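# Wheel cart through self-closing door into yellow bay

## Task

Bring the utility cart from this room through the self-closing door and leave it parked in the yellow bay of the other room, each of its four wheels fully inside the tape and none resting on the tape itself. The case of copy paper has to sit in the cart's top tray with no part overhanging the tray's edges. When finished, the door must be closed. Either robot or both may be used, and the task fails if any robot topples or is left leaning.

## Robot and tools

ROBOTS. Two identical Hello Robot Stretch 4 units, r1 and r2. Each has an omni-wheel base, a lift that rides up a mast, and one arm that telescopes straight ahead, ending in a wrist (yaw, pitch, roll) and a two-finger gripper. A robot stands about 1.6 m tall; its base edge is within 0.23 m of its base origin. Loose objects may occasionally get nudged by an outside force.

FRAMES. Distances are in metres and angles in radians. The base frame sits on the floor below the base centre: x ahead, y to the left, z up. hand_pose, a point between the open fingertips, is reported in this frame and is only approximate. The odometry frame is where the base frame was at scene start; base_odometry comes purely from wheel rotation, so slipping looks like travel, and its heading runs -3.142 to 3.142, positive to the left. Each robot reports in its own frames, so where the robots are relative to each other can only be judged from the images, lidar_m and wrist_depth_mm.

move. Arguments: r1, r2, cameras, blocking. blocking must always be false; the call returns in about half a second while motion continues. Each robot entry may hold:
- base: one relative offset from where that base last reported itself (or from its current spot if a move was still running). translate_m, forward positive, -2 to 2; strafe_m, left positive, -2 to 2; rotate_rad, counter-clockwise positive, -3.2 to 3.2. translate_m and strafe_m may be combined for a straight diagonal run with no turning; rotate_rad goes alone.
- joints: absolute targets by name. lift_m 0 to 1.2; arm_m 0 to 0.55 (extension); wrist_yaw_rad -1.134 to 4.276 (0 straight ahead, positive turns left, 3.14 folded back, past 3.4 the arm may obstruct); wrist_pitch_rad -1.117 to 4.259 (0 level, 1.57 pointing down); wrist_roll_rad -1.117 to 4.259 (positive clockwise as seen from behind the gripper); gripper_m -0.038 to 0.141, the fingertip gap (readings can be off by up to 0.015; at -0.02 or below the fingers push on each other). Done tolerances: 0.004 for lift, arm and gripper, 0.02 for wrist joints.
- pace: "slow", "default", "fast" or "max". Base tops 0.1/0.3/0.4/0.6 m/s and 1/2/3/4 rad/s; lift 0.15/0.3/0.4/0.5 m/s; arm 0.1/0.4/0.6/0.7 m/s; wrist always 1.82 rad/s. A raised lift (above 0.2) lowers base speed, to 0.3 m/s and 1 rad/s at 1.2.
- speeds: a top speed per joint (not gripper_m), overriding pace.
- contact_limits: 0 (gentlest) to 1 for arm_m, lift_m, translate_m, strafe_m, rotate_rad, default 0.5, placed next to its own command. A base limit stays in force until the next action naming base. Even at 0 the arm needs 15 to 40 N to stop; for a light press use 0 and aim 1 to 3 mm past contact.
- end_of_arm: "enable_torque", sent by itself, re-powers wrist or gripper motors that shut off.
Motions in one action start together. A new move only replaces the targets it names; everything else keeps going. Actions are capped at 15 s; a motion ends with time_out after 14 s. Over-range joint targets are clipped and reported; other out-of-range values are refused; an unknown key invalidates the call. A refused call, or an unplanned stop, cancels later move, wait and finished_scene calls in the same reply. A move with no action returns full state, all images and the scene number.

RESULTS. Per robot state; a "pictures" line giving image order (images may lag the state slightly); an "as last shown" list of robots not named, whose status reads "not commanded"; a "move:" line giving done or the worst status per robot. Statuses: moving, done (for the base: wheels turned the full amount, slip included), off_target (may still push), contact_stop (held back, goes slack), time_out (target dropped), limit_stop_at_own_body, limit_stop_at_tilt (lean over 6 degrees; lift, arm and wheels slack), torque_fault (motor limp until enable_torque), stopped. on_its_own reports uncommanded behaviour; "held at" shows a target. lidar_m: 12 distances in 30 degree sectors, first straight ahead then counter-clockwise (4th left, 7th behind, 10th right), "-" for nothing seen or nearer than 0.25 m; sees from about 0.15 m up, misses glass and thin legs. wrist_depth_mm: 7x7 grid from top left, 100 to 2000 mm. base_tilt in degrees (forward, right), about 3 degrees bias. turned_by_wheels vs turned_by_imu differing by more than 0.1 rad over a move means a hit or slip. motor_effort in percent with peak in brackets (wheels: positive turns right); servo_current in mA.

wait: seconds 0 to 10, returns early once a running move ends; wait(0) shows "earlier move". stop: brakes all motion on both robots and re-brakes slack wheels; check the "stop:" line. zoom_image: camera plus region [x0, y0, x1, y1] in pixels, each side at most 504, latest image only. finished_scene: scene number; irreversible; the result must hold with robots gone. Cameras: r1_head_camera, r1_head_left_camera, r1_head_right_camera, r1_wrist_camera, the r2 equivalents, or "all".

GRIPPING. Close to more than 0.015 below the object's width; about 0.06 below resists tugging; -0.02 or less to close behind a handle. Neither status nor reading confirms a grasp; a rise in gripper servo_current does.

AVOID. Robots pressing on each other (bases touching, gripping another's fingers) fails the scene. Shared loads can tip robots because travel differs by up to 3 cm per metre. Don't turn, drive or brake with over 1 kg held and arm_m above 0.2; keep lift contact limit at 0.3+ for 2 kg, 0.15+ for 1 kg. Self-collision risk: gripper over base with low lift, tilted-up and rolled wrist, yaw plus pitch below about -1.1, or a folded wrist tilting. Don't slam, drop things or hit fixed objects hard.

Each tool is called by a JSON object that holds its "method" and its "body", one argument or row to a line.

## Session

{"method": "move", "body": {

}}

Scene clock: 0.00 s.
r1.base_odometry: x=+0.000 y=+0.000 heading=+0.000
r1.turned_by_wheels: +0.000
r1.turned_by_imu: +0.000
r1.base_tilt: forward=-1.6 right=+1.3
r1.lidar_m: 1.92 2.25 3.81 1.93 0.97 0.84 0.83 0.93 0.77 0.76 0.93 1.59
r1.base_status: not commanded
r1.joint_positions: lift_m=+0.127 arm_m=+0.000 wrist_yaw_rad=+3.089 wrist_pitch_rad=+0.002 wrist_roll_rad=+0.000 gripper_m=+0.056
r1.joint_status: not commanded
r1.measured_speeds: all 0
r1.motor_effort: lift_m=+20 arm_m=-4 wheel_0=+0 wheel_1=+1 wheel_2=+1
r1.servo_current: wrist_yaw_rad=39 wrist_pitch_rad=46 wrist_roll_rad=65 gripper_m=39
r1.hand_pose: x=-0.1125 y=+0.1024 z=+0.3046 quat_wxyz=(+0.026, -0.001, +0.000, +1.000) (m; r1's base frame)
r1.wrist_depth_mm: 137 138 - - - - - / 113 139 - - - - - / 117 140 224 - - - - / 137 161 - - - - - / - - - - - - - / - - 191 - 187 - - / 842 759 750 788 788 732 768
r2.base_odometry: x=+0.000 y=+0.000 heading=+0.000
r2.turned_by_wheels: +0.000
r2.turned_by_imu: +0.000
r2.base_tilt: forward=-0.6 right=+0.1
r2.lidar_m: 2.02 1.45 1.40 1.49 2.01 2.22 2.34 3.17 1.60 3.62 2.59 2.46
r2.base_status: not commanded
r2.joint_positions: lift_m=+0.295 arm_m=+0.000 wrist_yaw_rad=+3.133 wrist_pitch_rad=+0.002 wrist_roll_rad=+0.000 gripper_m=+0.056
r2.joint_status: not commanded
r2.measured_speeds: all 0
r2.motor_effort: lift_m=+18 arm_m=-4 wheel_0=+0 wheel_1=-1 wheel_2=+0
r2.servo_current: wrist_yaw_rad=46 wrist_pitch_rad=39 wrist_roll_rad=46 gripper_m=59
r2.hand_pose: x=-0.1167 y=+0.0898 z=+0.4727 quat_wxyz=(+0.004, -0.001, +0.000, +1.000) (m; r2's base frame)
r2.wrist_depth_mm: - 140 - - - - - / - 126 150 - - - - / - 130 185 - - - - / 144 143 272 - - - - / 229 - - - - - - / 226 1576 196 1576 190 1618 1464 / 226 1060 1138 - - 1025 1060
pictures: r1_head_camera, r1_head_left_camera, r1_head_right_camera, r1_wrist_camera, r2_head_camera, r2_head_left_camera, r2_head_right_camera, r2_wrist_camera
Images, in order (width x height): r1_head_camera 420x560, r1_head_left_camera 420x672, r1_head_right_camera 420x672, r1_wrist_camera 616x392, r2_head_camera 420x560, r2_head_left_camera 420x672, r2_head_right_camera 420x672, r2_wrist_camera 616x392.

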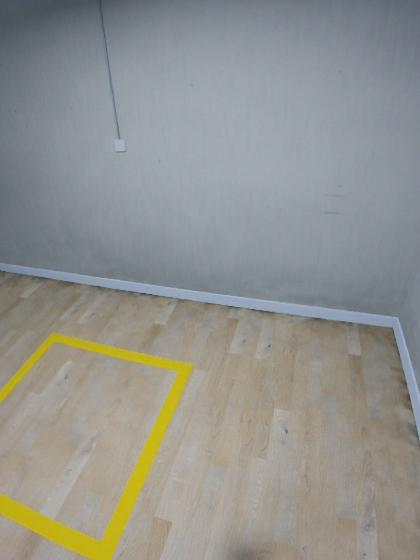

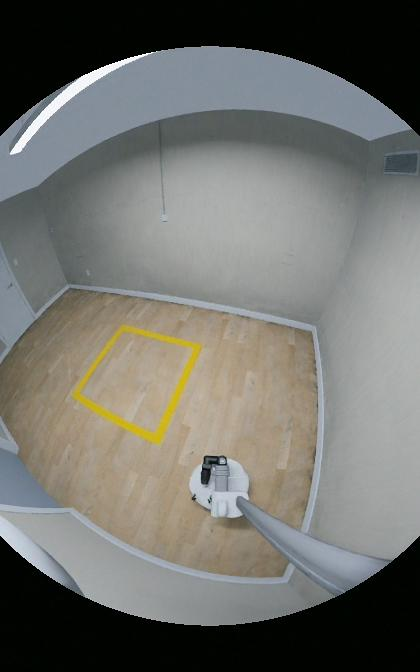

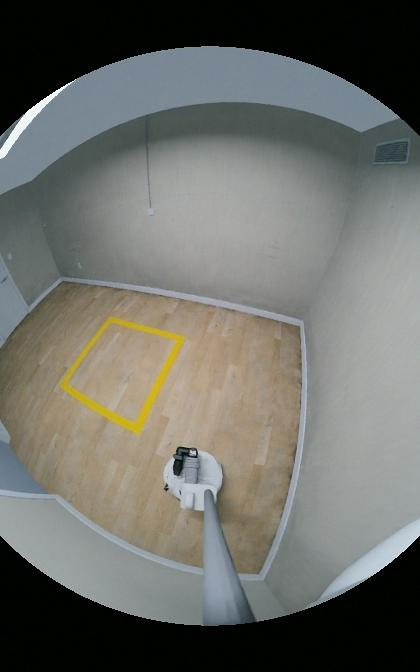

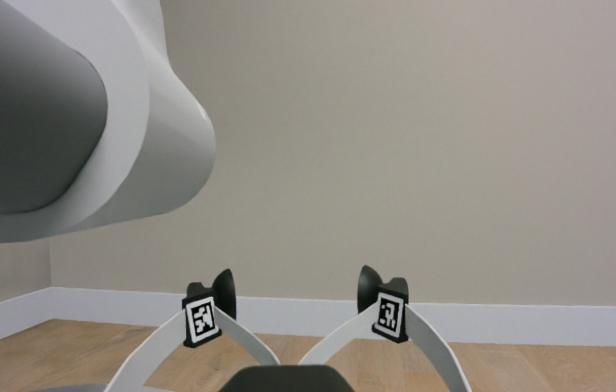

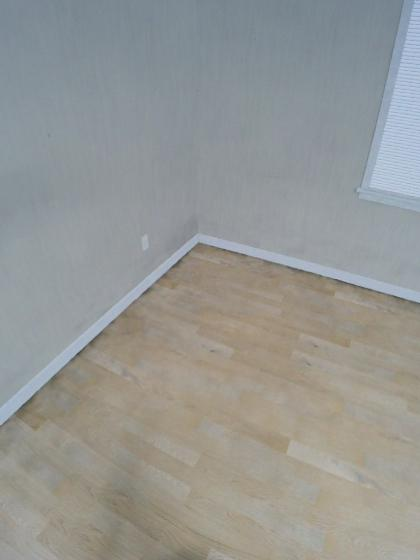

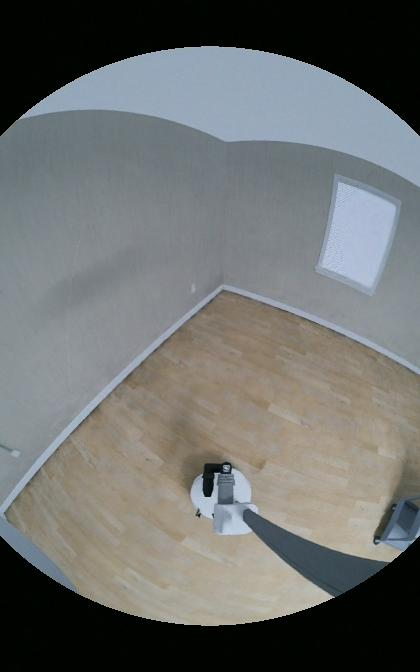

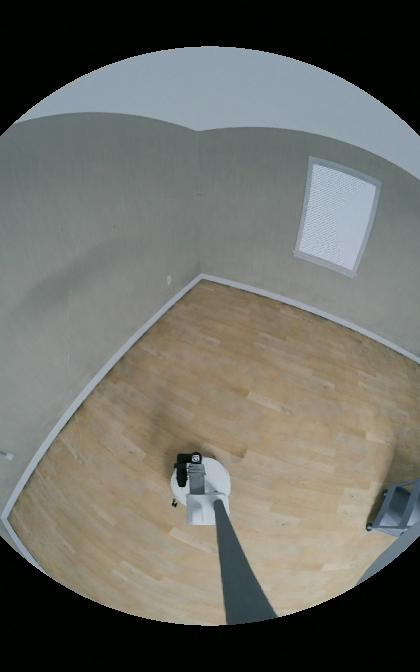

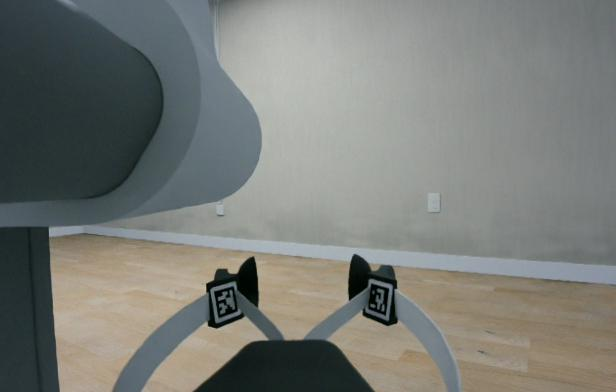

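{"method": "move", "body": {
  "blocking": false,
  "r1": {"base":{"rotate_rad":1.3}},
  "r2": {"base":{"rotate_rad":-1.5}}
}}

{"method": "wait", "body": {
  "seconds": 3
}}

{"method": "wait", "body": {
  "seconds": 1,
  "cameras": ["r1_head_camera","r1_head_left_camera","r2_head_camera","r2_head_left_camera","r2_head_right_camera"]
}}

Scene clock: 4.10 s.
move: r1 moving; r2 moving
r1.base_odometry: x=+0.000 y=+0.000 heading=+0.252
r1.turned_by_wheels: +0.252
r1.turned_by_imu: +0.252
r1.base_tilt: forward=-1.6 right=+1.2
r1.lidar_m: 1.98 2.71 3.66 1.25 0.89 0.80 0.87 0.80 0.77 0.82 1.11 1.92
r1.base_status: rotate_rad moving
r1.joint_positions: lift_m=+0.127 arm_m=+0.000 wrist_yaw_rad=+3.089 wrist_pitch_rad=+0.002 wrist_roll_rad=+0.000 gripper_m=+0.056
r1.joint_status: not commanded
r1.measured_speeds: translate_m=-0.001 strafe_m=-0.001 rotate_rad=+0.980 lift_m=+0.000 arm_m=+0.000 wrist_yaw_rad=+0.000 wrist_pitch_rad=+0.000 wrist_roll_rad=+0.000
r1.motor_effort: lift_m=+20(20) arm_m=-4(4) wheel_0=-8(9) wheel_1=-6(9) wheel_2=-7(7)
r1.servo_current: wrist_yaw_rad=59(59) wrist_pitch_rad=39(46) wrist_roll_rad=46(59) gripper_m=39(39)
r1.hand_pose: x=-0.1125 y=+0.1024 z=+0.3046 quat_wxyz=(+0.026, -0.001, +0.000, +1.000) (m; r1's base frame)
r1.wrist_depth_mm: 136 138 - - - - - / 113 139 - - - - - / 114 140 226 - - - - / 137 160 - - - - - / - - - - - - - / - 1060 190 - 187 - - / 778 750 750 798 750 699 732
r2.base_odometry: x=+0.000 y=+0.000 heading=-0.252
r2.turned_by_wheels: -0.252
r2.turned_by_imu: -0.244
r2.base_tilt: forward=-0.7 right=+0.1
r2.lidar_m: 2.52 1.62 1.40 1.40 1.67 2.23 2.24 2.64 1.59 1.63 2.93 2.49
r2.base_status: rotate_rad moving
r2.joint_positions: lift_m=+0.295 arm_m=+0.000 wrist_yaw_rad=+3.133 wrist_pitch_rad=+0.002 wrist_roll_rad=+0.000 gripper_m=+0.056
r2.joint_status: not commanded
r2.measured_speeds: translate_m=+0.000 strafe_m=+0.000 rotate_rad=-0.974 lift_m=+0.000 arm_m=+0.000 wrist_yaw_rad=+0.000 wrist_pitch_rad=+0.000 wrist_roll_rad=+0.000
r2.motor_effort: lift_m=+18(18) arm_m=-4(4) wheel_0=+8(9) wheel_1=+8(10) wheel_2=+9(11)
r2.servo_current: wrist_yaw_rad=33(52) wrist_pitch_rad=39(46) wrist_roll_rad=52(52) gripper_m=39(59)
r2.hand_pose: x=-0.1167 y=+0.0898 z=+0.4727 quat_wxyz=(+0.004, -0.001, +0.000, +1.000) (m; r2's base frame)
r2.wrist_depth_mm: - 141 - - - - - / - 127 150 - - - - / - 130 184 - - - - / 144 143 272 - - - - / 229 - - - - - - / 227 1576 196 1576 190 1661 1464 / 226 1060 1138 - - 1060 1060
pictures: none

Scene clock: 5.50 s.
earlier move: r1 done; r2 moving
r1.base_odometry: x=+0.000 y=+0.000 heading=+1.300
r1.turned_by_wheels: +1.048
r1.turned_by_imu: +1.053
r1.base_tilt: forward=-1.6 right=+1.3
r1.lidar_m: 3.79 1.23 0.89 0.83 0.88 0.82 0.77 0.81 1.10 1.93 2.00 2.67
r1.base_status: done
r1.joint_positions: lift_m=+0.127 arm_m=+0.000 wrist_yaw_rad=+3.089 wrist_pitch_rad=+0.002 wrist_roll_rad=+0.000 gripper_m=+0.056
r1.joint_status: not commanded
r1.measured_speeds: all 0
r1.motor_effort: lift_m=+20(20) arm_m=-4(4) wheel_0=-4(10) wheel_1=-1(9) wheel_2=-1(8)
r1.servo_current: wrist_yaw_rad=52(65) wrist_pitch_rad=46(52) wrist_roll_rad=59(65) gripper_m=39(46)
r1.hand_pose: x=-0.1125 y=+0.1024 z=+0.3046 quat_wxyz=(+0.026, -0.001, +0.000, +1.000) (m; r1's base frame)
r1.wrist_depth_mm: 136 138 - - - - - / 113 139 - - - - - / 118 140 229 - - - - / 137 162 - - - - - / - - - - - - - / - - 191 - 187 - - / 788 707 750 143 778 768 809
r2.base_odometry: x=+0.000 y=+0.000 heading=-1.499
r2.turned_by_wheels: -1.248
r2.turned_by_imu: -1.215
r2.base_tilt: forward=-0.6 right=+0.0
r2.lidar_m: 3.32 2.54 2.47 1.87 1.46 1.41 1.51 2.19 2.23 2.40 3.45 1.59
r2.base_status: rotate_rad moving
r2.joint_positions: lift_m=+0.295 arm_m=+0.000 wrist_yaw_rad=+3.133 wrist_pitch_rad=+0.002 wrist_roll_rad=+0.000 gripper_m=+0.056
r2.joint_status: not commanded
r2.measured_speeds: all 0
r2.motor_effort: lift_m=+18(18) arm_m=-4(4) wheel_0=+3(11) wheel_1=+0(11) wheel_2=+2(11)
r2.servo_current: wrist_yaw_rad=39(59) wrist_pitch_rad=46(46) wrist_roll_rad=39(52) gripper_m=46(59)
r2.hand_pose: x=-0.1167 y=+0.0898 z=+0.4727 quat_wxyz=(+0.004, -0.001, +0.000, +1.000) (m; r2's base frame)
r2.wrist_depth_mm: - 140 - - - - - / - 126 141 - - - - / - 129 185 - - - - / 144 143 264 - - - - / 229 - - - - - - / 227 1576 196 1336 190 - - / 226 1078 1138 - - 1042 1060
wait: 1.40 of 3 s (r1 has come to rest)
pictures: none

Scene clock: 5.63 s.
earlier move: r2 done
r1.base_odometry: x=+0.000 y=+0.000 heading=+1.300
r1.turned_by_wheels: +0.000
r1.turned_by_imu: +0.000
r1.base_tilt: forward=-1.6 right=+1.3
r1.lidar_m: 3.80 1.24 0.87 0.84 0.88 0.82 0.76 0.79 1.08 1.92 1.95 2.66
r1.base_status: done
r1.joint_positions: lift_m=+0.127 arm_m=+0.000 wrist_yaw_rad=+3.089 wrist_pitch_rad=+0.002 wrist_roll_rad=+0.000 gripper_m=+0.056
r1.joint_status: not commanded
r1.measured_speeds: all 0
r1.motor_effort: lift_m=+20(20) arm_m=-4(4) wheel_0=-3(10) wheel_1=-1(9) wheel_2=-1(8)
r1.servo_current: wrist_yaw_rad=33(65) wrist_pitch_rad=33(52) wrist_roll_rad=52(65) gripper_m=39(46)
r1.hand_pose: x=-0.1125 y=+0.1024 z=+0.3046 quat_wxyz=(+0.026, -0.001, +0.000, +1.000) (m; r1's base frame)
r1.wrist_depth_mm: 136 139 - - - - - / 113 139 - - - - - / 117 140 229 - - - - / 137 161 - - - - - / - - - - - - - / - - 190 - 187 - - / 788 707 759 143 788 788 820
r2.base_odometry: x=+0.000 y=+0.000 heading=-1.499
r2.turned_by_wheels: +0.000
r2.turned_by_imu: +0.000
r2.base_tilt: forward=-0.6 right=+0.1
r2.lidar_m: 3.34 2.53 2.50 1.87 1.44 1.40 1.52 2.20 2.23 2.38 3.46 1.60
r2.base_status: done
r2.joint_positions: lift_m=+0.295 arm_m=+0.000 wrist_yaw_rad=+3.133 wrist_pitch_rad=+0.002 wrist_roll_rad=+0.000 gripper_m=+0.056
r2.joint_status: not commanded
r2.measured_speeds: all 0
r2.motor_effort: lift_m=+18(18) arm_m=-4(4) wheel_0=+3(11) wheel_1=+1(11) wheel_2=+2(11)
r2.servo_current: wrist_yaw_rad=39(59) wrist_pitch_rad=39(46) wrist_roll_rad=52(52) gripper_m=39(59)
r2.hand_pose: x=-0.1167 y=+0.0898 z=+0.4727 quat_wxyz=(+0.004, -0.001, +0.000, +1.000) (m; r2's base frame)
r2.wrist_depth_mm: - 140 - - - - - / - 126 142 - - - - / - 130 185 - - - - / 144 143 265 - - - - / 229 - - - - - - / 228 1537 196 1336 190 - - / 226 1060 1138 - - 1042 1078
wait: 0.13 of 1 s (r2 has come to rest)
pictures: r1_head_camera, r1_head_left_camera, r2_head_camera, r2_head_left_camera, r2_head_right_camera
Images, in order (width x height): r1_head_camera 420x560, r1_head_left_camera 420x672, r2_head_camera 420x560, r2_head_left_camera 420x672, r2_head_right_camera 420x672.

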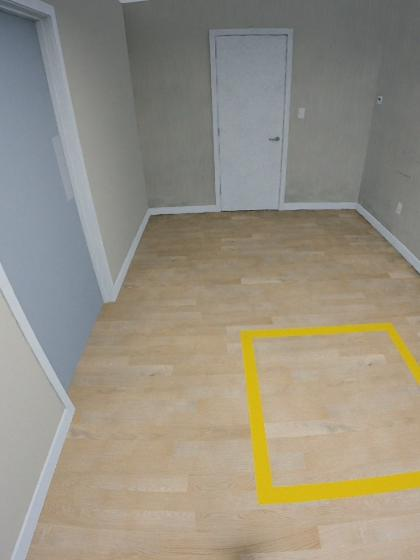

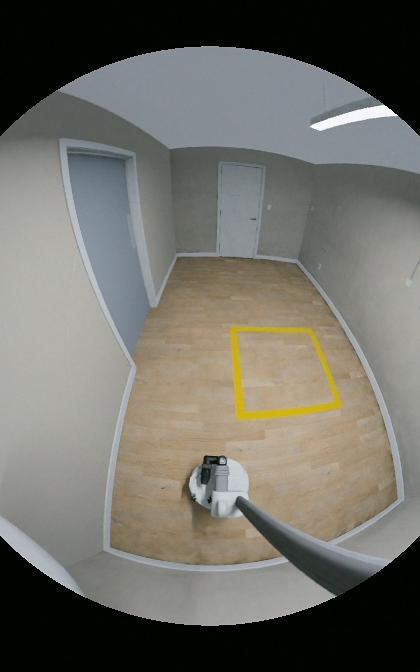

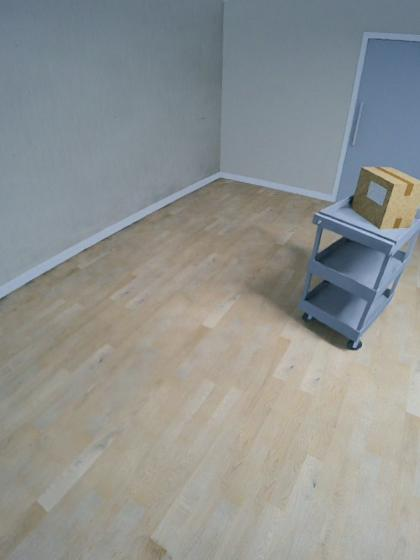

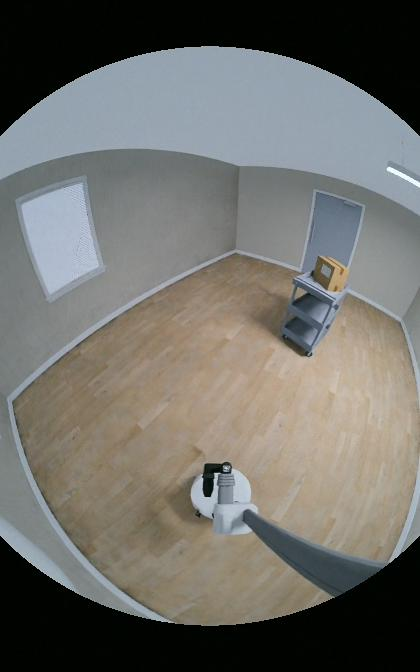

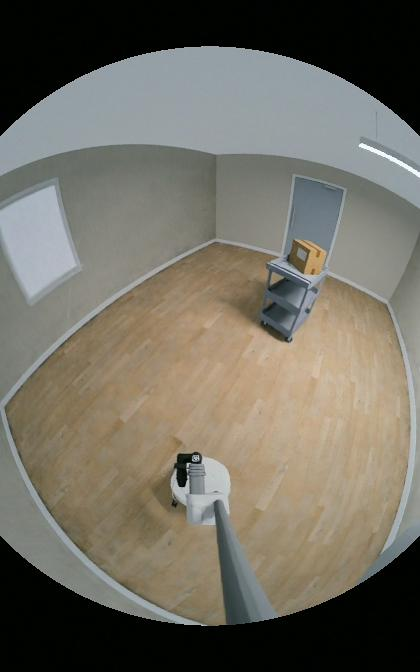

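{"method": "move", "body": {
  "blocking": false,
  "r2": {"base":{"rotate_rad":-0.45}}
}}

{"method": "wait", "body": {
  "seconds": 3
}}

{"method": "wait", "body": {
  "seconds": 0.3,
  "cameras": ["r2_head_camera","r2_head_left_camera","r2_head_right_camera","r1_head_left_camera"]
}}

{"method": "zoom_image", "body": {
  "camera": "r2_head_camera",
  "region": [100, 0, 420, 400]
}}

{"method": "zoom_image", "body": {
  "camera": "r1_head_left_camera",
  "region": [40, 110, 200, 390]
}}

Scene clock: 21.87 s.
move: r2 moving
r1: as last shown
r1.lidar_m: 3.79 1.26 0.87 0.84 0.86 0.83 0.77 0.82 1.09 1.92 1.98 2.66
r1.motor_effort: lift_m=+20(20) arm_m=-4(4) wheel_0=-3(4) wheel_1=-1(1) wheel_2=-1(1)
r1.servo_current: wrist_yaw_rad=52(52) wrist_pitch_rad=46(46) wrist_roll_rad=46(65) gripper_m=46(46)
r1.wrist_depth_mm: 136 138 - - - - - / 113 139 - - - - - / 117 139 229 - - - - / 137 162 - - - - - / - - - - - - - / - - 190 - 188 - - / 788 715 759 143 788 768 820
r2.base_odometry: x=+0.000 y=+0.000 heading=-1.750
r2.turned_by_wheels: -0.251
r2.turned_by_imu: -0.243
r2.base_tilt: forward=-0.7 right=+0.0
r2.lidar_m: 1.69 2.82 2.49 2.48 1.56 1.39 1.43 1.73 2.22 2.25 2.77 1.60
r2.base_status: rotate_rad moving
r2.joint_positions: lift_m=+0.295 arm_m=+0.000 wrist_yaw_rad=+3.133 wrist_pitch_rad=+0.002 wrist_roll_rad=+0.000 gripper_m=+0.056
r2.joint_status: not commanded
r2.measured_speeds: translate_m=+0.000 strafe_m=+0.000 rotate_rad=-0.939 lift_m=+0.000 arm_m=+0.000 wrist_yaw_rad=+0.000 wrist_pitch_rad=+0.000 wrist_roll_rad=+0.000
r2.motor_effort: lift_m=+18(18) arm_m=-4(4) wheel_0=+4(10) wheel_1=+7(9) wheel_2=+8(11)
r2.servo_current: wrist_yaw_rad=46(59) wrist_pitch_rad=46(46) wrist_roll_rad=46(59) gripper_m=52(52)
r2.hand_pose: x=-0.1167 y=+0.0898 z=+0.4727 quat_wxyz=(+0.004, -0.001, +0.000, +1.000) (m; r2's base frame)
r2.wrist_depth_mm: - 141 - - - - - / - 126 141 - - - - / - 130 184 - - - - / 144 143 207 - - - - / 230 - - - - - - / 227 1576 195 1308 191 - - / 226 1078 1118 - - 1042 1042
pictures: none

Scene clock: 22.60 s.
earlier move: r2 done
r1.base_odometry: x=+0.000 y=+0.000 heading=+1.300
r1.turned_by_wheels: +0.000
r1.turned_by_imu: +0.000
r1.base_tilt: forward=-1.6 right=+1.3
r1.lidar_m: 3.83 1.26 0.89 0.83 0.85 0.84 0.77 0.79 1.10 1.91 1.99 2.66
r1.base_status: not commanded
r1.joint_positions: lift_m=+0.127 arm_m=+0.000 wrist_yaw_rad=+3.089 wrist_pitch_rad=+0.002 wrist_roll_rad=+0.000 gripper_m=+0.056
r1.joint_status: not commanded
r1.measured_speeds: all 0
r1.motor_effort: lift_m=+20(20) arm_m=-4(4) wheel_0=-3(4) wheel_1=-1(2) wheel_2=-1(1)
r1.servo_current: wrist_yaw_rad=59(65) wrist_pitch_rad=46(52) wrist_roll_rad=33(65) gripper_m=39(46)
r1.hand_pose: x=-0.1125 y=+0.1024 z=+0.3046 quat_wxyz=(+0.026, -0.001, +0.000, +1.000) (m; r1's base frame)
r1.wrist_depth_mm: 136 139 - - - - - / 113 139 - - - - - / 117 140 229 - - - - / 137 162 - - - - - / - - - - - - - / - - 190 - 187 - - / 788 715 750 143 788 768 820
r2.base_odometry: x=+0.000 y=+0.000 heading=-1.949
r2.turned_by_wheels: -0.198
r2.turned_by_imu: -0.193
r2.base_tilt: forward=-0.7 right=+0.1
r2.lidar_m: 1.60 3.11 2.51 2.47 1.77 1.42 1.39 1.55 2.23 2.23 2.47 2.25
r2.base_status: done
r2.joint_positions: lift_m=+0.295 arm_m=+0.000 wrist_yaw_rad=+3.133 wrist_pitch_rad=+0.002 wrist_roll_rad=+0.000 gripper_m=+0.056
r2.joint_status: not commanded
r2.measured_speeds: all 0
r2.motor_effort: lift_m=+18(18) arm_m=-4(4) wheel_0=+4(10) wheel_1=+2(9) wheel_2=+3(11)
r2.servo_current: wrist_yaw_rad=52(59) wrist_pitch_rad=39(46) wrist_roll_rad=46(59) gripper_m=46(52)
r2.hand_pose: x=-0.1167 y=+0.0898 z=+0.4727 quat_wxyz=(+0.004, -0.001, +0.000, +1.000) (m; r2's base frame)
r2.wrist_depth_mm: - 140 - - - - - / - 126 142 - - - - / - 129 185 - - - - / 144 143 207 - - - - / 220 - - - - - - / 220 1464 191 171 190 - 1336 / 226 1078 1138 - - 1042 1060
wait: 0.73 of 3 s (r2 has come to rest)
pictures: none

Scene clock: 22.90 s.
r1.base_odometry: x=+0.000 y=+0.000 heading=+1.300
r1.turned_by_wheels: +0.000
r1.turned_by_imu: +0.000
r1.base_tilt: forward=-1.6 right=+1.3
r1.lidar_m: 3.79 1.25 0.88 0.84 0.87 0.83 0.77 0.80 1.08 1.92 2.00 2.64
r1.base_status: not commanded
r1.joint_positions: lift_m=+0.127 arm_m=+0.000 wrist_yaw_rad=+3.089 wrist_pitch_rad=+0.002 wrist_roll_rad=+0.000 gripper_m=+0.056
r1.joint_status: not commanded
r1.measured_speeds: all 0
r1.motor_effort: lift_m=+20(20) arm_m=-4(4) wheel_0=-3(4) wheel_1=-1(2) wheel_2=-1(1)
r1.servo_current: wrist_yaw_rad=46(65) wrist_pitch_rad=46(52) wrist_roll_rad=65(65) gripper_m=39(46)
r1.hand_pose: x=-0.1125 y=+0.1024 z=+0.3046 quat_wxyz=(+0.026, -0.001, +0.000, +1.000) (m; r1's base frame)
r1.wrist_depth_mm: 136 138 - - - - - / 113 139 - - - - - / 117 140 229 - - - - / 137 161 - - - - - / - - - - - - - / - - 190 - 187 - - / 778 707 750 143 788 778 820
r2.base_odometry: x=+0.000 y=+0.000 heading=-1.949
r2.turned_by_wheels: +0.000
r2.turned_by_imu: +0.000
r2.base_tilt: forward=-0.7 right=+0.0
r2.lidar_m: 1.63 3.15 2.52 2.49 1.76 1.41 1.40 1.56 2.26 2.20 2.44 2.29
r2.base_status: done
r2.joint_positions: lift_m=+0.295 arm_m=+0.000 wrist_yaw_rad=+3.133 wrist_pitch_rad=+0.002 wrist_roll_rad=+0.000 gripper_m=+0.056
r2.joint_status: not commanded
r2.measured_speeds: all 0
r2.motor_effort: lift_m=+18(18) arm_m=-4(4) wheel_0=+4(10) wheel_1=+2(9) wheel_2=+3(11)
r2.servo_current: wrist_yaw_rad=39(59) wrist_pitch_rad=46(46) wrist_roll_rad=39(59) gripper_m=46(52)
r2.hand_pose: x=-0.1167 y=+0.0898 z=+0.4727 quat_wxyz=(+0.004, -0.001, +0.000, +1.000) (m; r2's base frame)
r2.wrist_depth_mm: - 141 - - - - - / - 126 142 - - - - / - 130 185 - - - - / 144 143 207 - - - - / 220 - - - - - - / 220 1430 193 171 190 - 1308 / 225 1078 1160 - - 1042 1060
wait: 0.30 s; at rest by 0.27 s
pictures: r1_head_left_camera, r2_head_camera, r2_head_left_camera, r2_head_right_camera
Images, in order (width x height): r1_head_left_camera 420x672, r2_head_camera 420x560, r2_head_left_camera 420x672, r2_head_right_camera 420x672.

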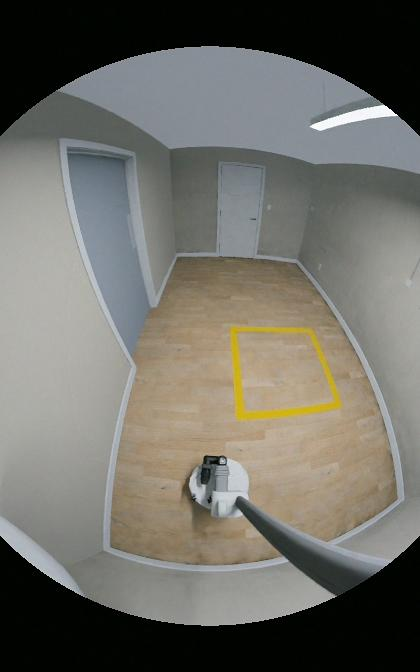

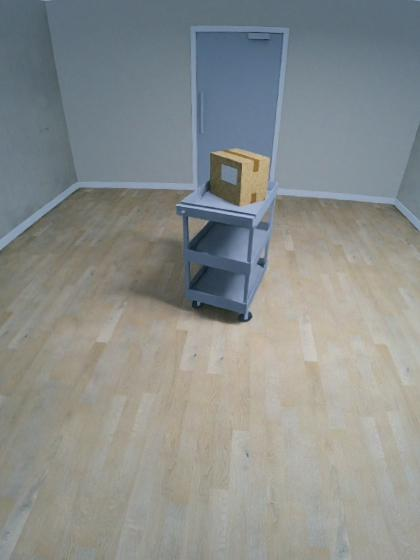

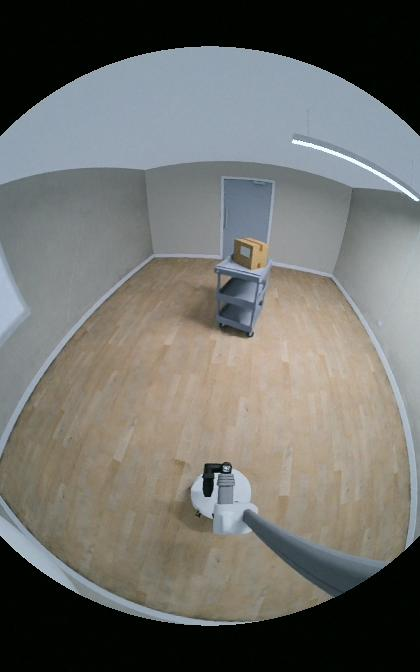

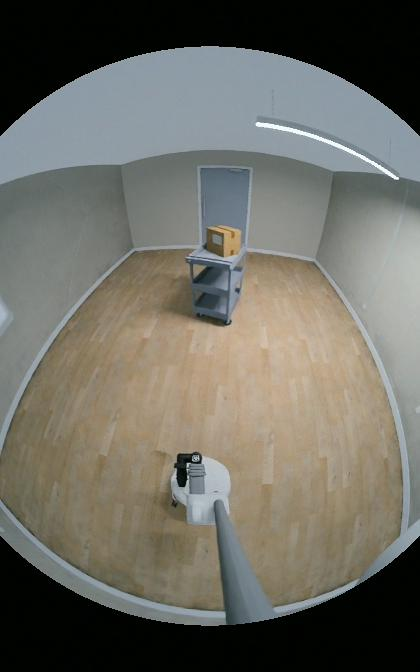

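Scaled by 1.260 from the camera's 420x560 image, which has a finer 1200x1600 frame.

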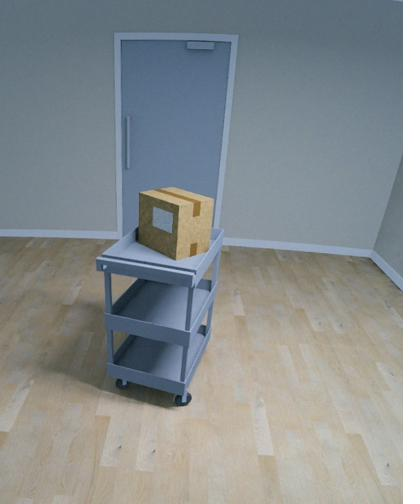

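Scaled by 1.800 from the camera's 420x672 image, which has a finer 600x960 frame.

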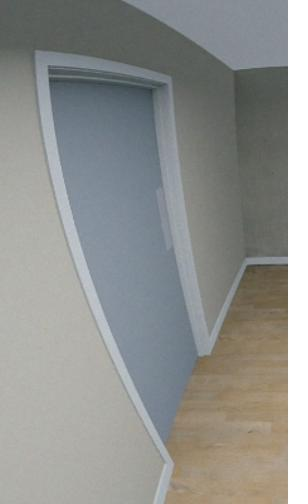

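{"method": "move", "body": {
  "blocking": false,
  "r2": {"base":{"translate_m":0.6},"joints":{"lift_m":1.0,"wrist_yaw_rad":0,"wrist_pitch_rad":0.5}}
}}

{"method": "wait", "body": {
  "seconds": 4
}}

{"method": "wait", "body": {
  "seconds": 2.5,
  "cameras": ["r2_head_camera","r2_head_left_camera","r2_wrist_camera"]
}}

{"method": "zoom_image", "body": {
  "camera": "r2_head_camera",
  "region": [110, 100, 350, 420]
}}

Scene clock: 70.13 s.
move: r2 moving
r1: as last shown
r1.lidar_m: 3.80 1.24 0.90 0.84 0.86 0.82 0.75 0.79 1.10 1.90 2.00 2.69
r1.motor_effort: lift_m=+20(20) arm_m=-4(4) wheel_0=-4(4) wheel_1=-1(2) wheel_2=-1(1)
r1.servo_current: wrist_yaw_rad=33(65) wrist_pitch_rad=46(52) wrist_roll_rad=39(59) gripper_m=39(52)
r1.wrist_depth_mm: 136 139 - - - - - / 113 139 - - - - - / 118 140 229 - - - - / 137 161 - - - - - / - - - - - - - / - - 190 - 187 - - / 798 715 750 143 788 778 809
r2.base_odometry: x=-0.011 y=-0.029 heading=-1.949
r2.turned_by_wheels: +0.000
r2.turned_by_imu: +0.001
r2.base_tilt: forward=-0.7 right=+0.1
r2.lidar_m: 1.59 3.14 2.50 2.48 1.82 1.47 1.44 1.63 2.27 2.24 2.46 2.22
r2.base_status: translate_m moving
r2.joint_positions: lift_m=+0.333 arm_m=+0.000 wrist_yaw_rad=+2.570 wrist_pitch_rad=+0.470 wrist_roll_rad=+0.000 gripper_m=+0.056
r2.joint_status: lift_m moving; wrist_yaw_rad moving; wrist_pitch_rad moving
r2.measured_speeds: translate_m=+0.121 strafe_m=+0.001 rotate_rad=-0.001 lift_m=+0.146 arm_m=+0.000 wrist_yaw_rad=-1.743 wrist_pitch_rad=+0.705 wrist_roll_rad=+0.000
r2.motor_effort: lift_m=+23(26) arm_m=-4(4) wheel_0=+8(12) wheel_1=+7(8) wheel_2=-12(13)
r2.servo_current: wrist_yaw_rad=65(143) wrist_pitch_rad=78(117) wrist_roll_rad=46(52) gripper_m=52(52)
r2.hand_pose: x=+0.0020 y=+0.2126 z=+0.3801 quat_wxyz=(+0.274, -0.223, +0.066, +0.933) (m; r2's base frame)
r2.wrist_depth_mm: - - - - - - - / - - - - - - - / - 1430 1499 1537 1576 1537 1499 / 1205 1160 1182 1118 1138 1078 1078 / 917 904 878 878 878 866 854 / 732 732 195 723 190 723 691 / 627 370 382 - - 591 603
pictures: none

Scene clock: 73.27 s.
earlier move: r2 done
r1.base_odometry: x=+0.000 y=+0.000 heading=+1.300
r1.turned_by_wheels: +0.000
r1.turned_by_imu: +0.000
r1.base_tilt: forward=-1.6 right=+1.3
r1.lidar_m: 3.82 1.26 0.89 0.83 0.86 0.85 0.76 0.80 1.10 1.91 1.98 2.70
r1.base_status: not commanded
r1.joint_positions: lift_m=+0.127 arm_m=+0.000 wrist_yaw_rad=+3.089 wrist_pitch_rad=+0.002 wrist_roll_rad=+0.000 gripper_m=+0.056
r1.joint_status: not commanded
r1.measured_speeds: all 0
r1.motor_effort: lift_m=+20(20) arm_m=-4(4) wheel_0=-3(4) wheel_1=-1(2) wheel_2=-1(1)
r1.servo_current: wrist_yaw_rad=52(65) wrist_pitch_rad=52(52) wrist_roll_rad=52(78) gripper_m=39(52)
r1.hand_pose: x=-0.1125 y=+0.1024 z=+0.3046 quat_wxyz=(+0.026, -0.001, +0.000, +1.000) (m; r1's base frame)
r1.wrist_depth_mm: 136 139 - - - - - / 113 139 - - - - - / 118 140 228 - - - - / 137 162 - - - - - / - - - - - - - / - - 190 - 187 - - / 788 707 750 143 788 788 820
r2.base_odometry: x=-0.221 y=-0.558 heading=-1.949
r2.turned_by_wheels: +0.000
r2.turned_by_imu: +0.001
r2.base_tilt: forward=-0.7 right=+0.1
r2.lidar_m: 1.04 3.01 2.46 2.39 2.51 2.04 2.00 2.22 2.33 2.32 2.55 1.04
r2.base_status: done
r2.joint_positions: lift_m=+1.000 arm_m=+0.000 wrist_yaw_rad=+0.003 wrist_pitch_rad=+0.499 wrist_roll_rad=+0.000 gripper_m=+0.056
r2.joint_status: all done
r2.measured_speeds: all 0
r2.motor_effort: lift_m=+21(26) arm_m=-4(4) wheel_0=+2(12) wheel_1=+3(8) wheel_2=-4(14)
r2.servo_current: wrist_yaw_rad=33(143) wrist_pitch_rad=39(117) wrist_roll_rad=46(65) gripper_m=46(59)
r2.hand_pose: x=+0.4244 y=-0.0867 z=+1.0400 quat_wxyz=(+0.969, +0.000, +0.247, +0.001) (m; r2's base frame)
r2.wrist_depth_mm: - - - - 1042 - - / - - - - 1098 - - / - - - 1042 1098 - - / - - - - - - - / 1921 1863 1863 1255 1008 1808 1808 / 1537 1499 196 170 189 1576 1499 / 1366 1336 1366 - - 1308 1308
wait: 3.13 of 4 s (r2 has come to rest)
pictures: none

Scene clock: 75.77 s.
r1.base_odometry: x=+0.000 y=+0.000 heading=+1.300
r1.turned_by_wheels: +0.000
r1.turned_by_imu: +0.000
r1.base_tilt: forward=-1.6 right=+1.3
r1.lidar_m: 3.81 1.26 0.89 0.83 0.86 0.80 0.77 0.81 1.11 1.93 2.00 2.69
r1.base_status: not commanded
r1.joint_positions: lift_m=+0.127 arm_m=+0.000 wrist_yaw_rad=+3.089 wrist_pitch_rad=+0.002 wrist_roll_rad=+0.000 gripper_m=+0.056
r1.joint_status: not commanded
r1.measured_speeds: all 0
r1.motor_effort: lift_m=+20(20) arm_m=-4(4) wheel_0=-4(4) wheel_1=-1(2) wheel_2=-1(1)
r1.servo_current: wrist_yaw_rad=39(65) wrist_pitch_rad=39(52) wrist_roll_rad=39(78) gripper_m=39(52)
r1.hand_pose: x=-0.1125 y=+0.1024 z=+0.3046 quat_wxyz=(+0.026, -0.001, +0.000, +1.000) (m; r1's base frame)
r1.wrist_depth_mm: 136 138 - - - - - / 113 139 - - - - - / 118 140 229 - - - - / 137 162 - - - - - / - - - - - - - / - - 190 - 187 - - / 809 699 750 143 788 768 820
r2.base_odometry: x=-0.221 y=-0.558 heading=-1.949
r2.turned_by_wheels: +0.000
r2.turned_by_imu: +0.000
r2.base_tilt: forward=-0.7 right=+0.1
r2.lidar_m: 1.03 3.00 2.42 2.35 2.47 2.01 2.00 2.22 2.36 2.32 2.55 1.03
r2.base_status: done
r2.joint_positions: lift_m=+1.000 arm_m=+0.000 wrist_yaw_rad=+0.003 wrist_pitch_rad=+0.499 wrist_roll_rad=+0.000 gripper_m=+0.056
r2.joint_status: all done
r2.measured_speeds: all 0
r2.motor_effort: lift_m=+21(26) arm_m=-4(4) wheel_0=+2(12) wheel_1=+3(8) wheel_2=-4(14)
r2.servo_current: wrist_yaw_rad=39(143) wrist_pitch_rad=39(117) wrist_roll_rad=46(65) gripper_m=52(59)
r2.hand_pose: x=+0.4244 y=-0.0867 z=+1.0400 quat_wxyz=(+0.969, +0.000, +0.247, +0.001) (m; r2's base frame)
r2.wrist_depth_mm: - - - - 1042 - - / - - - - 1042 - - / - - - 1025 1098 - - / - - - - - - - / 1863 1921 1863 1255 991 1756 1808 / 1537 1576 195 171 189 1537 1464 / 1366 1308 1366 - - 1281 1308
wait: 2.50 s; at rest by 0.27 s
pictures: r2_head_camera, r2_head_left_camera, r2_wrist_camera
Images, in order (width x height): r2_head_camera 420x560, r2_head_left_camera 420x672, r2_wrist_camera 616x392.

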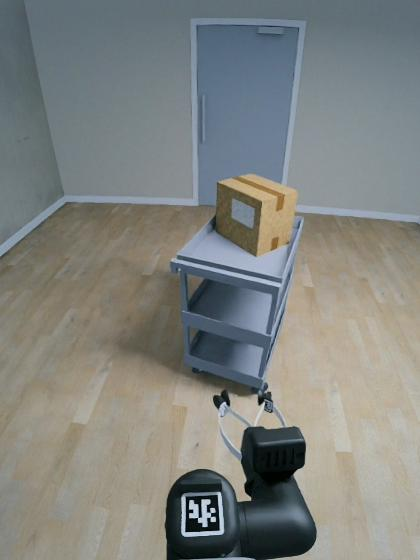

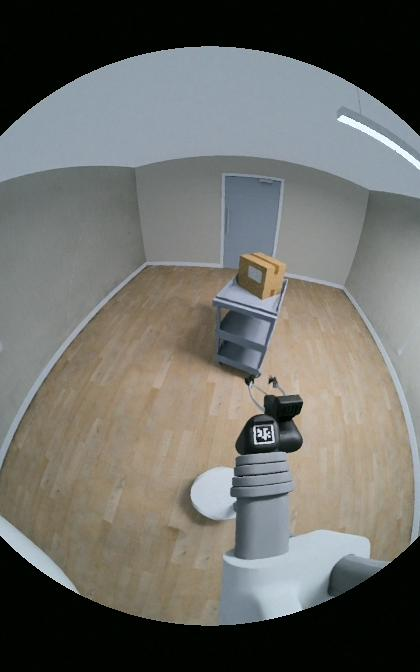

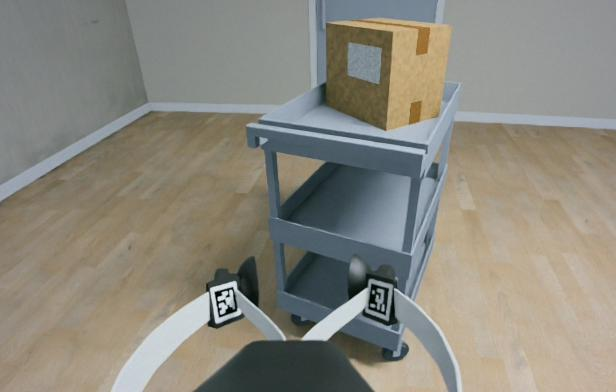

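Scaled by 1.575 from the camera's 420x560 image, which has a finer 1200x1600 frame.

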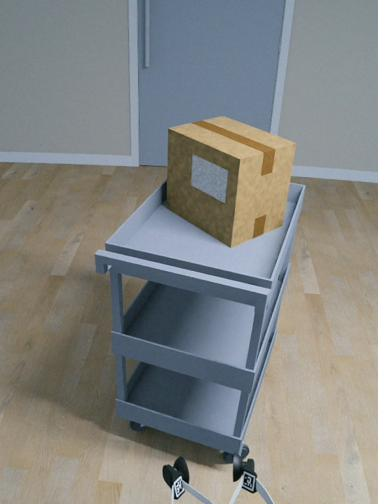

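{"method": "move", "body": {
  "blocking": false,
  "r2": {"base":{"translate_m":0.15,"strafe_m":0.3},"joints":{"wrist_pitch_rad":0.3}}
}}

{"method": "wait", "body": {
  "seconds": 5
}}

{"method": "move", "body": {
  "blocking": false,
  "r2": {"base":{"rotate_rad":-0.45}}
}}

{"method": "wait", "body": {
  "seconds": 5
}}

{"method": "wait", "body": {
  "seconds": 0.3,
  "cameras": ["r2_head_camera","r2_wrist_camera"]
}}

Scene clock: 90.70 s.
move: r2 moving
r1: as last shown
r1.lidar_m: 3.80 1.25 0.90 0.83 0.88 0.81 0.77 0.81 1.10 1.91 2.00 2.68
r1.motor_effort: lift_m=+20(20) arm_m=-4(4) wheel_0=-4(4) wheel_1=-1(1) wheel_2=-1(1)
r1.servo_current: wrist_yaw_rad=46(59) wrist_pitch_rad=39(46) wrist_roll_rad=46(52) gripper_m=39(46)
r1.wrist_depth_mm: 136 138 - - - - - / 113 139 - - - - - / 117 139 229 - - - - / 137 162 - - - - - / - - - - - - - / - - 190 - 187 - - / 798 715 741 143 788 768 820
r2.base_odometry: x=-0.200 y=-0.581 heading=-1.949
r2.turned_by_wheels: -0.001
r2.turned_by_imu: +0.000
r2.base_tilt: forward=-0.7 right=+0.1
r2.lidar_m: 1.03 2.98 2.39 2.34 2.52 2.04 2.00 2.24 2.37 2.35 2.59 1.03
r2.base_status: translate_m moving; strafe_m moving
r2.joint_positions: lift_m=+1.000 arm_m=+0.000 wrist_yaw_rad=+0.003 wrist_pitch_rad=+0.308 wrist_roll_rad=+0.000 gripper_m=+0.056
r2.joint_status: wrist_pitch_rad moving
r2.measured_speeds: translate_m=+0.053 strafe_m=+0.109 rotate_rad=-0.004 lift_m=+0.000 arm_m=+0.000 wrist_yaw_rad=+0.000 wrist_pitch_rad=-0.002 wrist_roll_rad=+0.000
r2.motor_effort: lift_m=+21(21) arm_m=-4(4) wheel_0=-10(10) wheel_1=+9(12) wheel_2=-8(10)
r2.servo_current: wrist_yaw_rad=52(59) wrist_pitch_rad=85(137) wrist_roll_rad=39(52) gripper_m=52(59)
r2.hand_pose: x=+0.4460 y=-0.0867 z=+1.0905 quat_wxyz=(+0.988, +0.000, +0.153, +0.001) (m; r2's base frame)
r2.wrist_depth_mm: - - - - - - - / - - - - - - - / - - - - 1098 - - / - - - 1281 1118 - - / - - - - 788 - - / 1983 1921 196 171 188 1921 1863 / 1618 1618 1661 - - 1537 1537
pictures: none

Scene clock: 92.80 s.
earlier move: r2 done
r1.base_odometry: x=+0.000 y=+0.000 heading=+1.300
r1.turned_by_wheels: +0.000
r1.turned_by_imu: +0.000
r1.base_tilt: forward=-1.6 right=+1.3
r1.lidar_m: 3.78 1.27 0.88 0.83 0.87 0.82 0.78 0.81 1.09 1.92 1.99 2.64
r1.base_status: not commanded
r1.joint_positions: lift_m=+0.127 arm_m=+0.000 wrist_yaw_rad=+3.089 wrist_pitch_rad=+0.002 wrist_roll_rad=+0.000 gripper_m=+0.056
r1.joint_status: not commanded
r1.measured_speeds: all 0
r1.motor_effort: lift_m=+20(20) arm_m=-4(4) wheel_0=-3(5) wheel_1=-1(1) wheel_2=-1(1)
r1.servo_current: wrist_yaw_rad=52(72) wrist_pitch_rad=46(52) wrist_roll_rad=52(72) gripper_m=39(52)
r1.hand_pose: x=-0.1125 y=+0.1024 z=+0.3046 quat_wxyz=(+0.026, -0.001, +0.000, +1.000) (m; r1's base frame)
r1.wrist_depth_mm: 136 138 - - - - - / 113 139 - - - - - / 118 140 229 - - - - / 137 161 - - - - - / - - - - - - - / - - 190 - 188 - - / 798 707 759 143 798 768 820
r2.base_odometry: x=+0.002 y=-0.808 heading=-1.949
r2.turned_by_wheels: +0.000
r2.turned_by_imu: +0.001
r2.base_tilt: forward=-0.7 right=+0.1
r2.lidar_m: 1.04 2.58 2.13 2.07 2.33 2.13 2.09 2.30 2.66 2.64 2.94 1.00
r2.base_status: done
r2.joint_positions: lift_m=+1.000 arm_m=+0.000 wrist_yaw_rad=+0.003 wrist_pitch_rad=+0.308 wrist_roll_rad=+0.000 gripper_m=+0.056
r2.joint_status: all done
r2.measured_speeds: all 0
r2.motor_effort: lift_m=+21(21) arm_m=-4(4) wheel_0=-4(11) wheel_1=+3(12) wheel_2=-5(10)
r2.servo_current: wrist_yaw_rad=52(59) wrist_pitch_rad=46(137) wrist_roll_rad=46(59) gripper_m=52(59)
r2.hand_pose: x=+0.4460 y=-0.0867 z=+1.0906 quat_wxyz=(+0.988, +0.000, +0.153, +0.001) (m; r2's base frame)
r2.wrist_depth_mm: - - - - - - - / - - - - - - - / - - - - - 976 - / - - - - - 976 - / - - - - 854 - - / 1921 1921 196 1863 189 - 1042 / 1618 1576 1576 - - - 1397
wait: 2.10 of 5 s (r2 has come to rest)
pictures: none

Scene clock: 93.30 s.
move: r2 moving
r1: as last shown
r1.lidar_m: 3.80 1.27 0.90 0.83 0.87 0.84 0.77 0.81 1.09 1.91 2.01 2.65
r1.motor_effort: lift_m=+20(20) arm_m=-4(4) wheel_0=-4(4) wheel_1=-1(1) wheel_2=-1(1)
r1.servo_current: wrist_yaw_rad=39(59) wrist_pitch_rad=39(52) wrist_roll_rad=46(59) gripper_m=46(46)
r1.wrist_depth_mm: 136 139 - - - - - / 113 139 - - - - - / 118 140 229 - - - - / 137 162 - - - - - / - - - - - - - / - - 190 - 187 - - / 788 715 750 143 798 768 809
r2.base_odometry: x=+0.002 y=-0.808 heading=-2.150
r2.turned_by_wheels: -0.200
r2.turned_by_imu: -0.195
r2.base_tilt: forward=-0.7 right=+0.1
r2.lidar_m: 0.98 3.14 2.21 2.07 2.15 2.18 2.09 2.14 2.77 2.63 2.73 1.01
r2.base_status: rotate_rad moving
r2.joint_positions: lift_m=+1.000 arm_m=+0.000 wrist_yaw_rad=+0.003 wrist_pitch_rad=+0.308 wrist_roll_rad=+0.000 gripper_m=+0.056
r2.joint_status: not commanded
r2.measured_speeds: translate_m=+0.001 strafe_m=+0.001 rotate_rad=-0.777 lift_m=+0.000 arm_m=+0.000 wrist_yaw_rad=+0.000 wrist_pitch_rad=+0.000 wrist_roll_rad=+0.000
r2.motor_effort: lift_m=+21(21) arm_m=-4(4) wheel_0=+5(11) wheel_1=+9(10) wheel_2=+9(10)
r2.servo_current: wrist_yaw_rad=39(59) wrist_pitch_rad=52(52) wrist_roll_rad=52(52) gripper_m=46(52)
r2.hand_pose: x=+0.4460 y=-0.0867 z=+1.0906 quat_wxyz=(+0.988, +0.000, +0.153, +0.001) (m; r2's base frame)
r2.wrist_depth_mm: - - - - - - - / - - - - - - - / - - - - 1060 - - / - - - - 1078 - - / - - - - 788 - - / 1921 1921 196 1008 188 1808 1808 / 1708 1576 1537 - - - 1537
pictures: none

Scene clock: 94.17 s.
earlier move: r2 done
r1.base_odometry: x=+0.000 y=+0.000 heading=+1.300
r1.turned_by_wheels: +0.000
r1.turned_by_imu: +0.000
r1.base_tilt: forward=-1.6 right=+1.3
r1.lidar_m: 3.80 1.26 0.88 0.84 0.89 0.82 0.76 0.81 1.10 1.91 2.01 2.67
r1.base_status: not commanded
r1.joint_positions: lift_m=+0.127 arm_m=+0.000 wrist_yaw_rad=+3.089 wrist_pitch_rad=+0.002 wrist_roll_rad=+0.000 gripper_m=+0.056
r1.joint_status: not commanded
r1.measured_speeds: all 0
r1.motor_effort: lift_m=+20(20) arm_m=-4(4) wheel_0=-3(4) wheel_1=-1(2) wheel_2=-1(1)
r1.servo_current: wrist_yaw_rad=52(65) wrist_pitch_rad=39(52) wrist_roll_rad=46(59) gripper_m=33(46)
r1.hand_pose: x=-0.1125 y=+0.1024 z=+0.3046 quat_wxyz=(+0.026, -0.001, +0.000, +1.000) (m; r1's base frame)
r1.wrist_depth_mm: 136 138 - - - - - / 114 139 - - - - - / 118 139 229 - - - - / 137 162 - - - - - / - - - - - - - / - - 190 - 187 - - / 798 715 750 143 778 778 831
r2.base_odometry: x=+0.002 y=-0.808 heading=-2.398
r2.turned_by_wheels: -0.249
r2.turned_by_imu: -0.242
r2.base_tilt: forward=-0.7 right=+0.1
r2.lidar_m: 1.00 3.64 2.50 2.10 2.08 2.40 2.11 2.09 2.41 2.66 2.65 3.04
r2.base_status: done
r2.joint_positions: lift_m=+1.000 arm_m=+0.000 wrist_yaw_rad=+0.003 wrist_pitch_rad=+0.308 wrist_roll_rad=+0.000 gripper_m=+0.056
r2.joint_status: not commanded
r2.measured_speeds: all 0
r2.motor_effort: lift_m=+21(21) arm_m=-4(4) wheel_0=+2(11) wheel_1=+4(10) wheel_2=+4(10)
r2.servo_current: wrist_yaw_rad=46(59) wrist_pitch_rad=52(52) wrist_roll_rad=52(65) gripper_m=52(52)
r2.hand_pose: x=+0.4460 y=-0.0867 z=+1.0906 quat_wxyz=(+0.988, +0.000, +0.153, +0.001) (m; r2's base frame)
r2.wrist_depth_mm: - - - - - - - / - - - - - - - / - - 1205 1098 - - - / - - 1182 1138 - - - / - - 976 - - - - / 1921 1983 195 - 190 1983 1808 / 1661 1576 1430 - - 1618 1537
wait: 0.87 of 5 s (r2 has come to rest)
pictures: none

Scene clock: 94.47 s.
r1.base_odometry: x=+0.000 y=+0.000 heading=+1.300
r1.turned_by_wheels: +0.000
r1.turned_by_imu: +0.000
r1.base_tilt: forward=-1.6 right=+1.3
r1.lidar_m: 3.76 1.25 0.90 0.84 0.88 0.82 0.76 0.80 1.09 1.92 1.99 2.70
r1.base_status: not commanded
r1.joint_positions: lift_m=+0.127 arm_m=+0.000 wrist_yaw_rad=+3.089 wrist_pitch_rad=+0.002 wrist_roll_rad=+0.000 gripper_m=+0.056
r1.joint_status: not commanded
r1.measured_speeds: all 0
r1.motor_effort: lift_m=+20(20) arm_m=-4(4) wheel_0=-4(4) wheel_1=-1(2) wheel_2=-1(1)
r1.servo_current: wrist_yaw_rad=46(65) wrist_pitch_rad=39(52) wrist_roll_rad=33(59) gripper_m=39(46)
r1.hand_pose: x=-0.1125 y=+0.1024 z=+0.3046 quat_wxyz=(+0.026, -0.001, +0.000, +1.000) (m; r1's base frame)
r1.wrist_depth_mm: 136 139 - - - - - / 113 139 - - - - - / 118 139 229 - - - - / 137 162 - - - - - / - - - - - - - / - - 190 - 187 - - / 788 699 750 143 778 788 820
r2.base_odometry: x=+0.002 y=-0.808 heading=-2.398
r2.turned_by_wheels: +0.000
r2.turned_by_imu: +0.000
r2.base_tilt: forward=-0.6 right=+0.0
r2.lidar_m: 1.00 3.64 2.46 2.10 2.07 2.42 2.10 2.09 2.43 2.62 2.63 3.05
r2.base_status: done
r2.joint_positions: lift_m=+1.000 arm_m=+0.000 wrist_yaw_rad=+0.003 wrist_pitch_rad=+0.308 wrist_roll_rad=+0.000 gripper_m=+0.056
r2.joint_status: not commanded
r2.measured_speeds: all 0
r2.motor_effort: lift_m=+21(21) arm_m=-4(4) wheel_0=+2(11) wheel_1=+3(10) wheel_2=+5(10)
r2.servo_current: wrist_yaw_rad=46(59) wrist_pitch_rad=59(52) wrist_roll_rad=52(65) gripper_m=52(52)
r2.hand_pose: x=+0.4460 y=-0.0867 z=+1.0906 quat_wxyz=(+0.988, +0.000, +0.153, +0.001) (m; r2's base frame)
r2.wrist_depth_mm: - - - - - - - / - - - - - - - / - - 1205 1098 - - - / - - 1255 1138 - - - / - - 960 - - - - / 1983 1983 195 - 191 1983 1808 / 1618 1576 1464 - - 1576 1537
wait: 0.30 s; at rest by 0.27 s
pictures: r2_head_camera, r2_wrist_camera
Images, in order (width x height): r2_head_camera 420x560, r2_wrist_camera 616x392.

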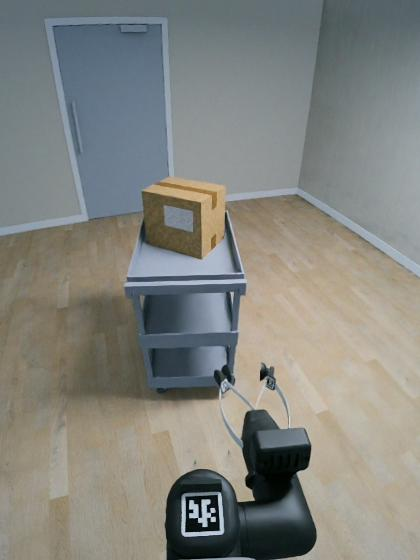

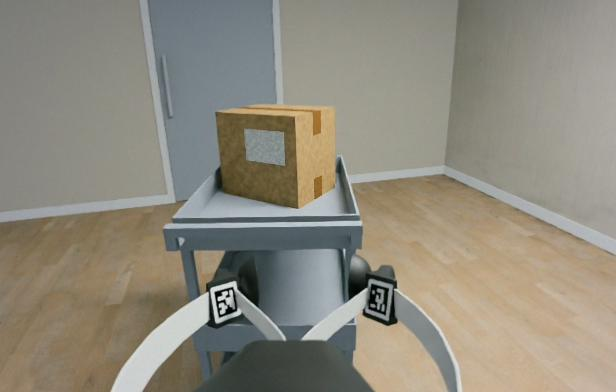

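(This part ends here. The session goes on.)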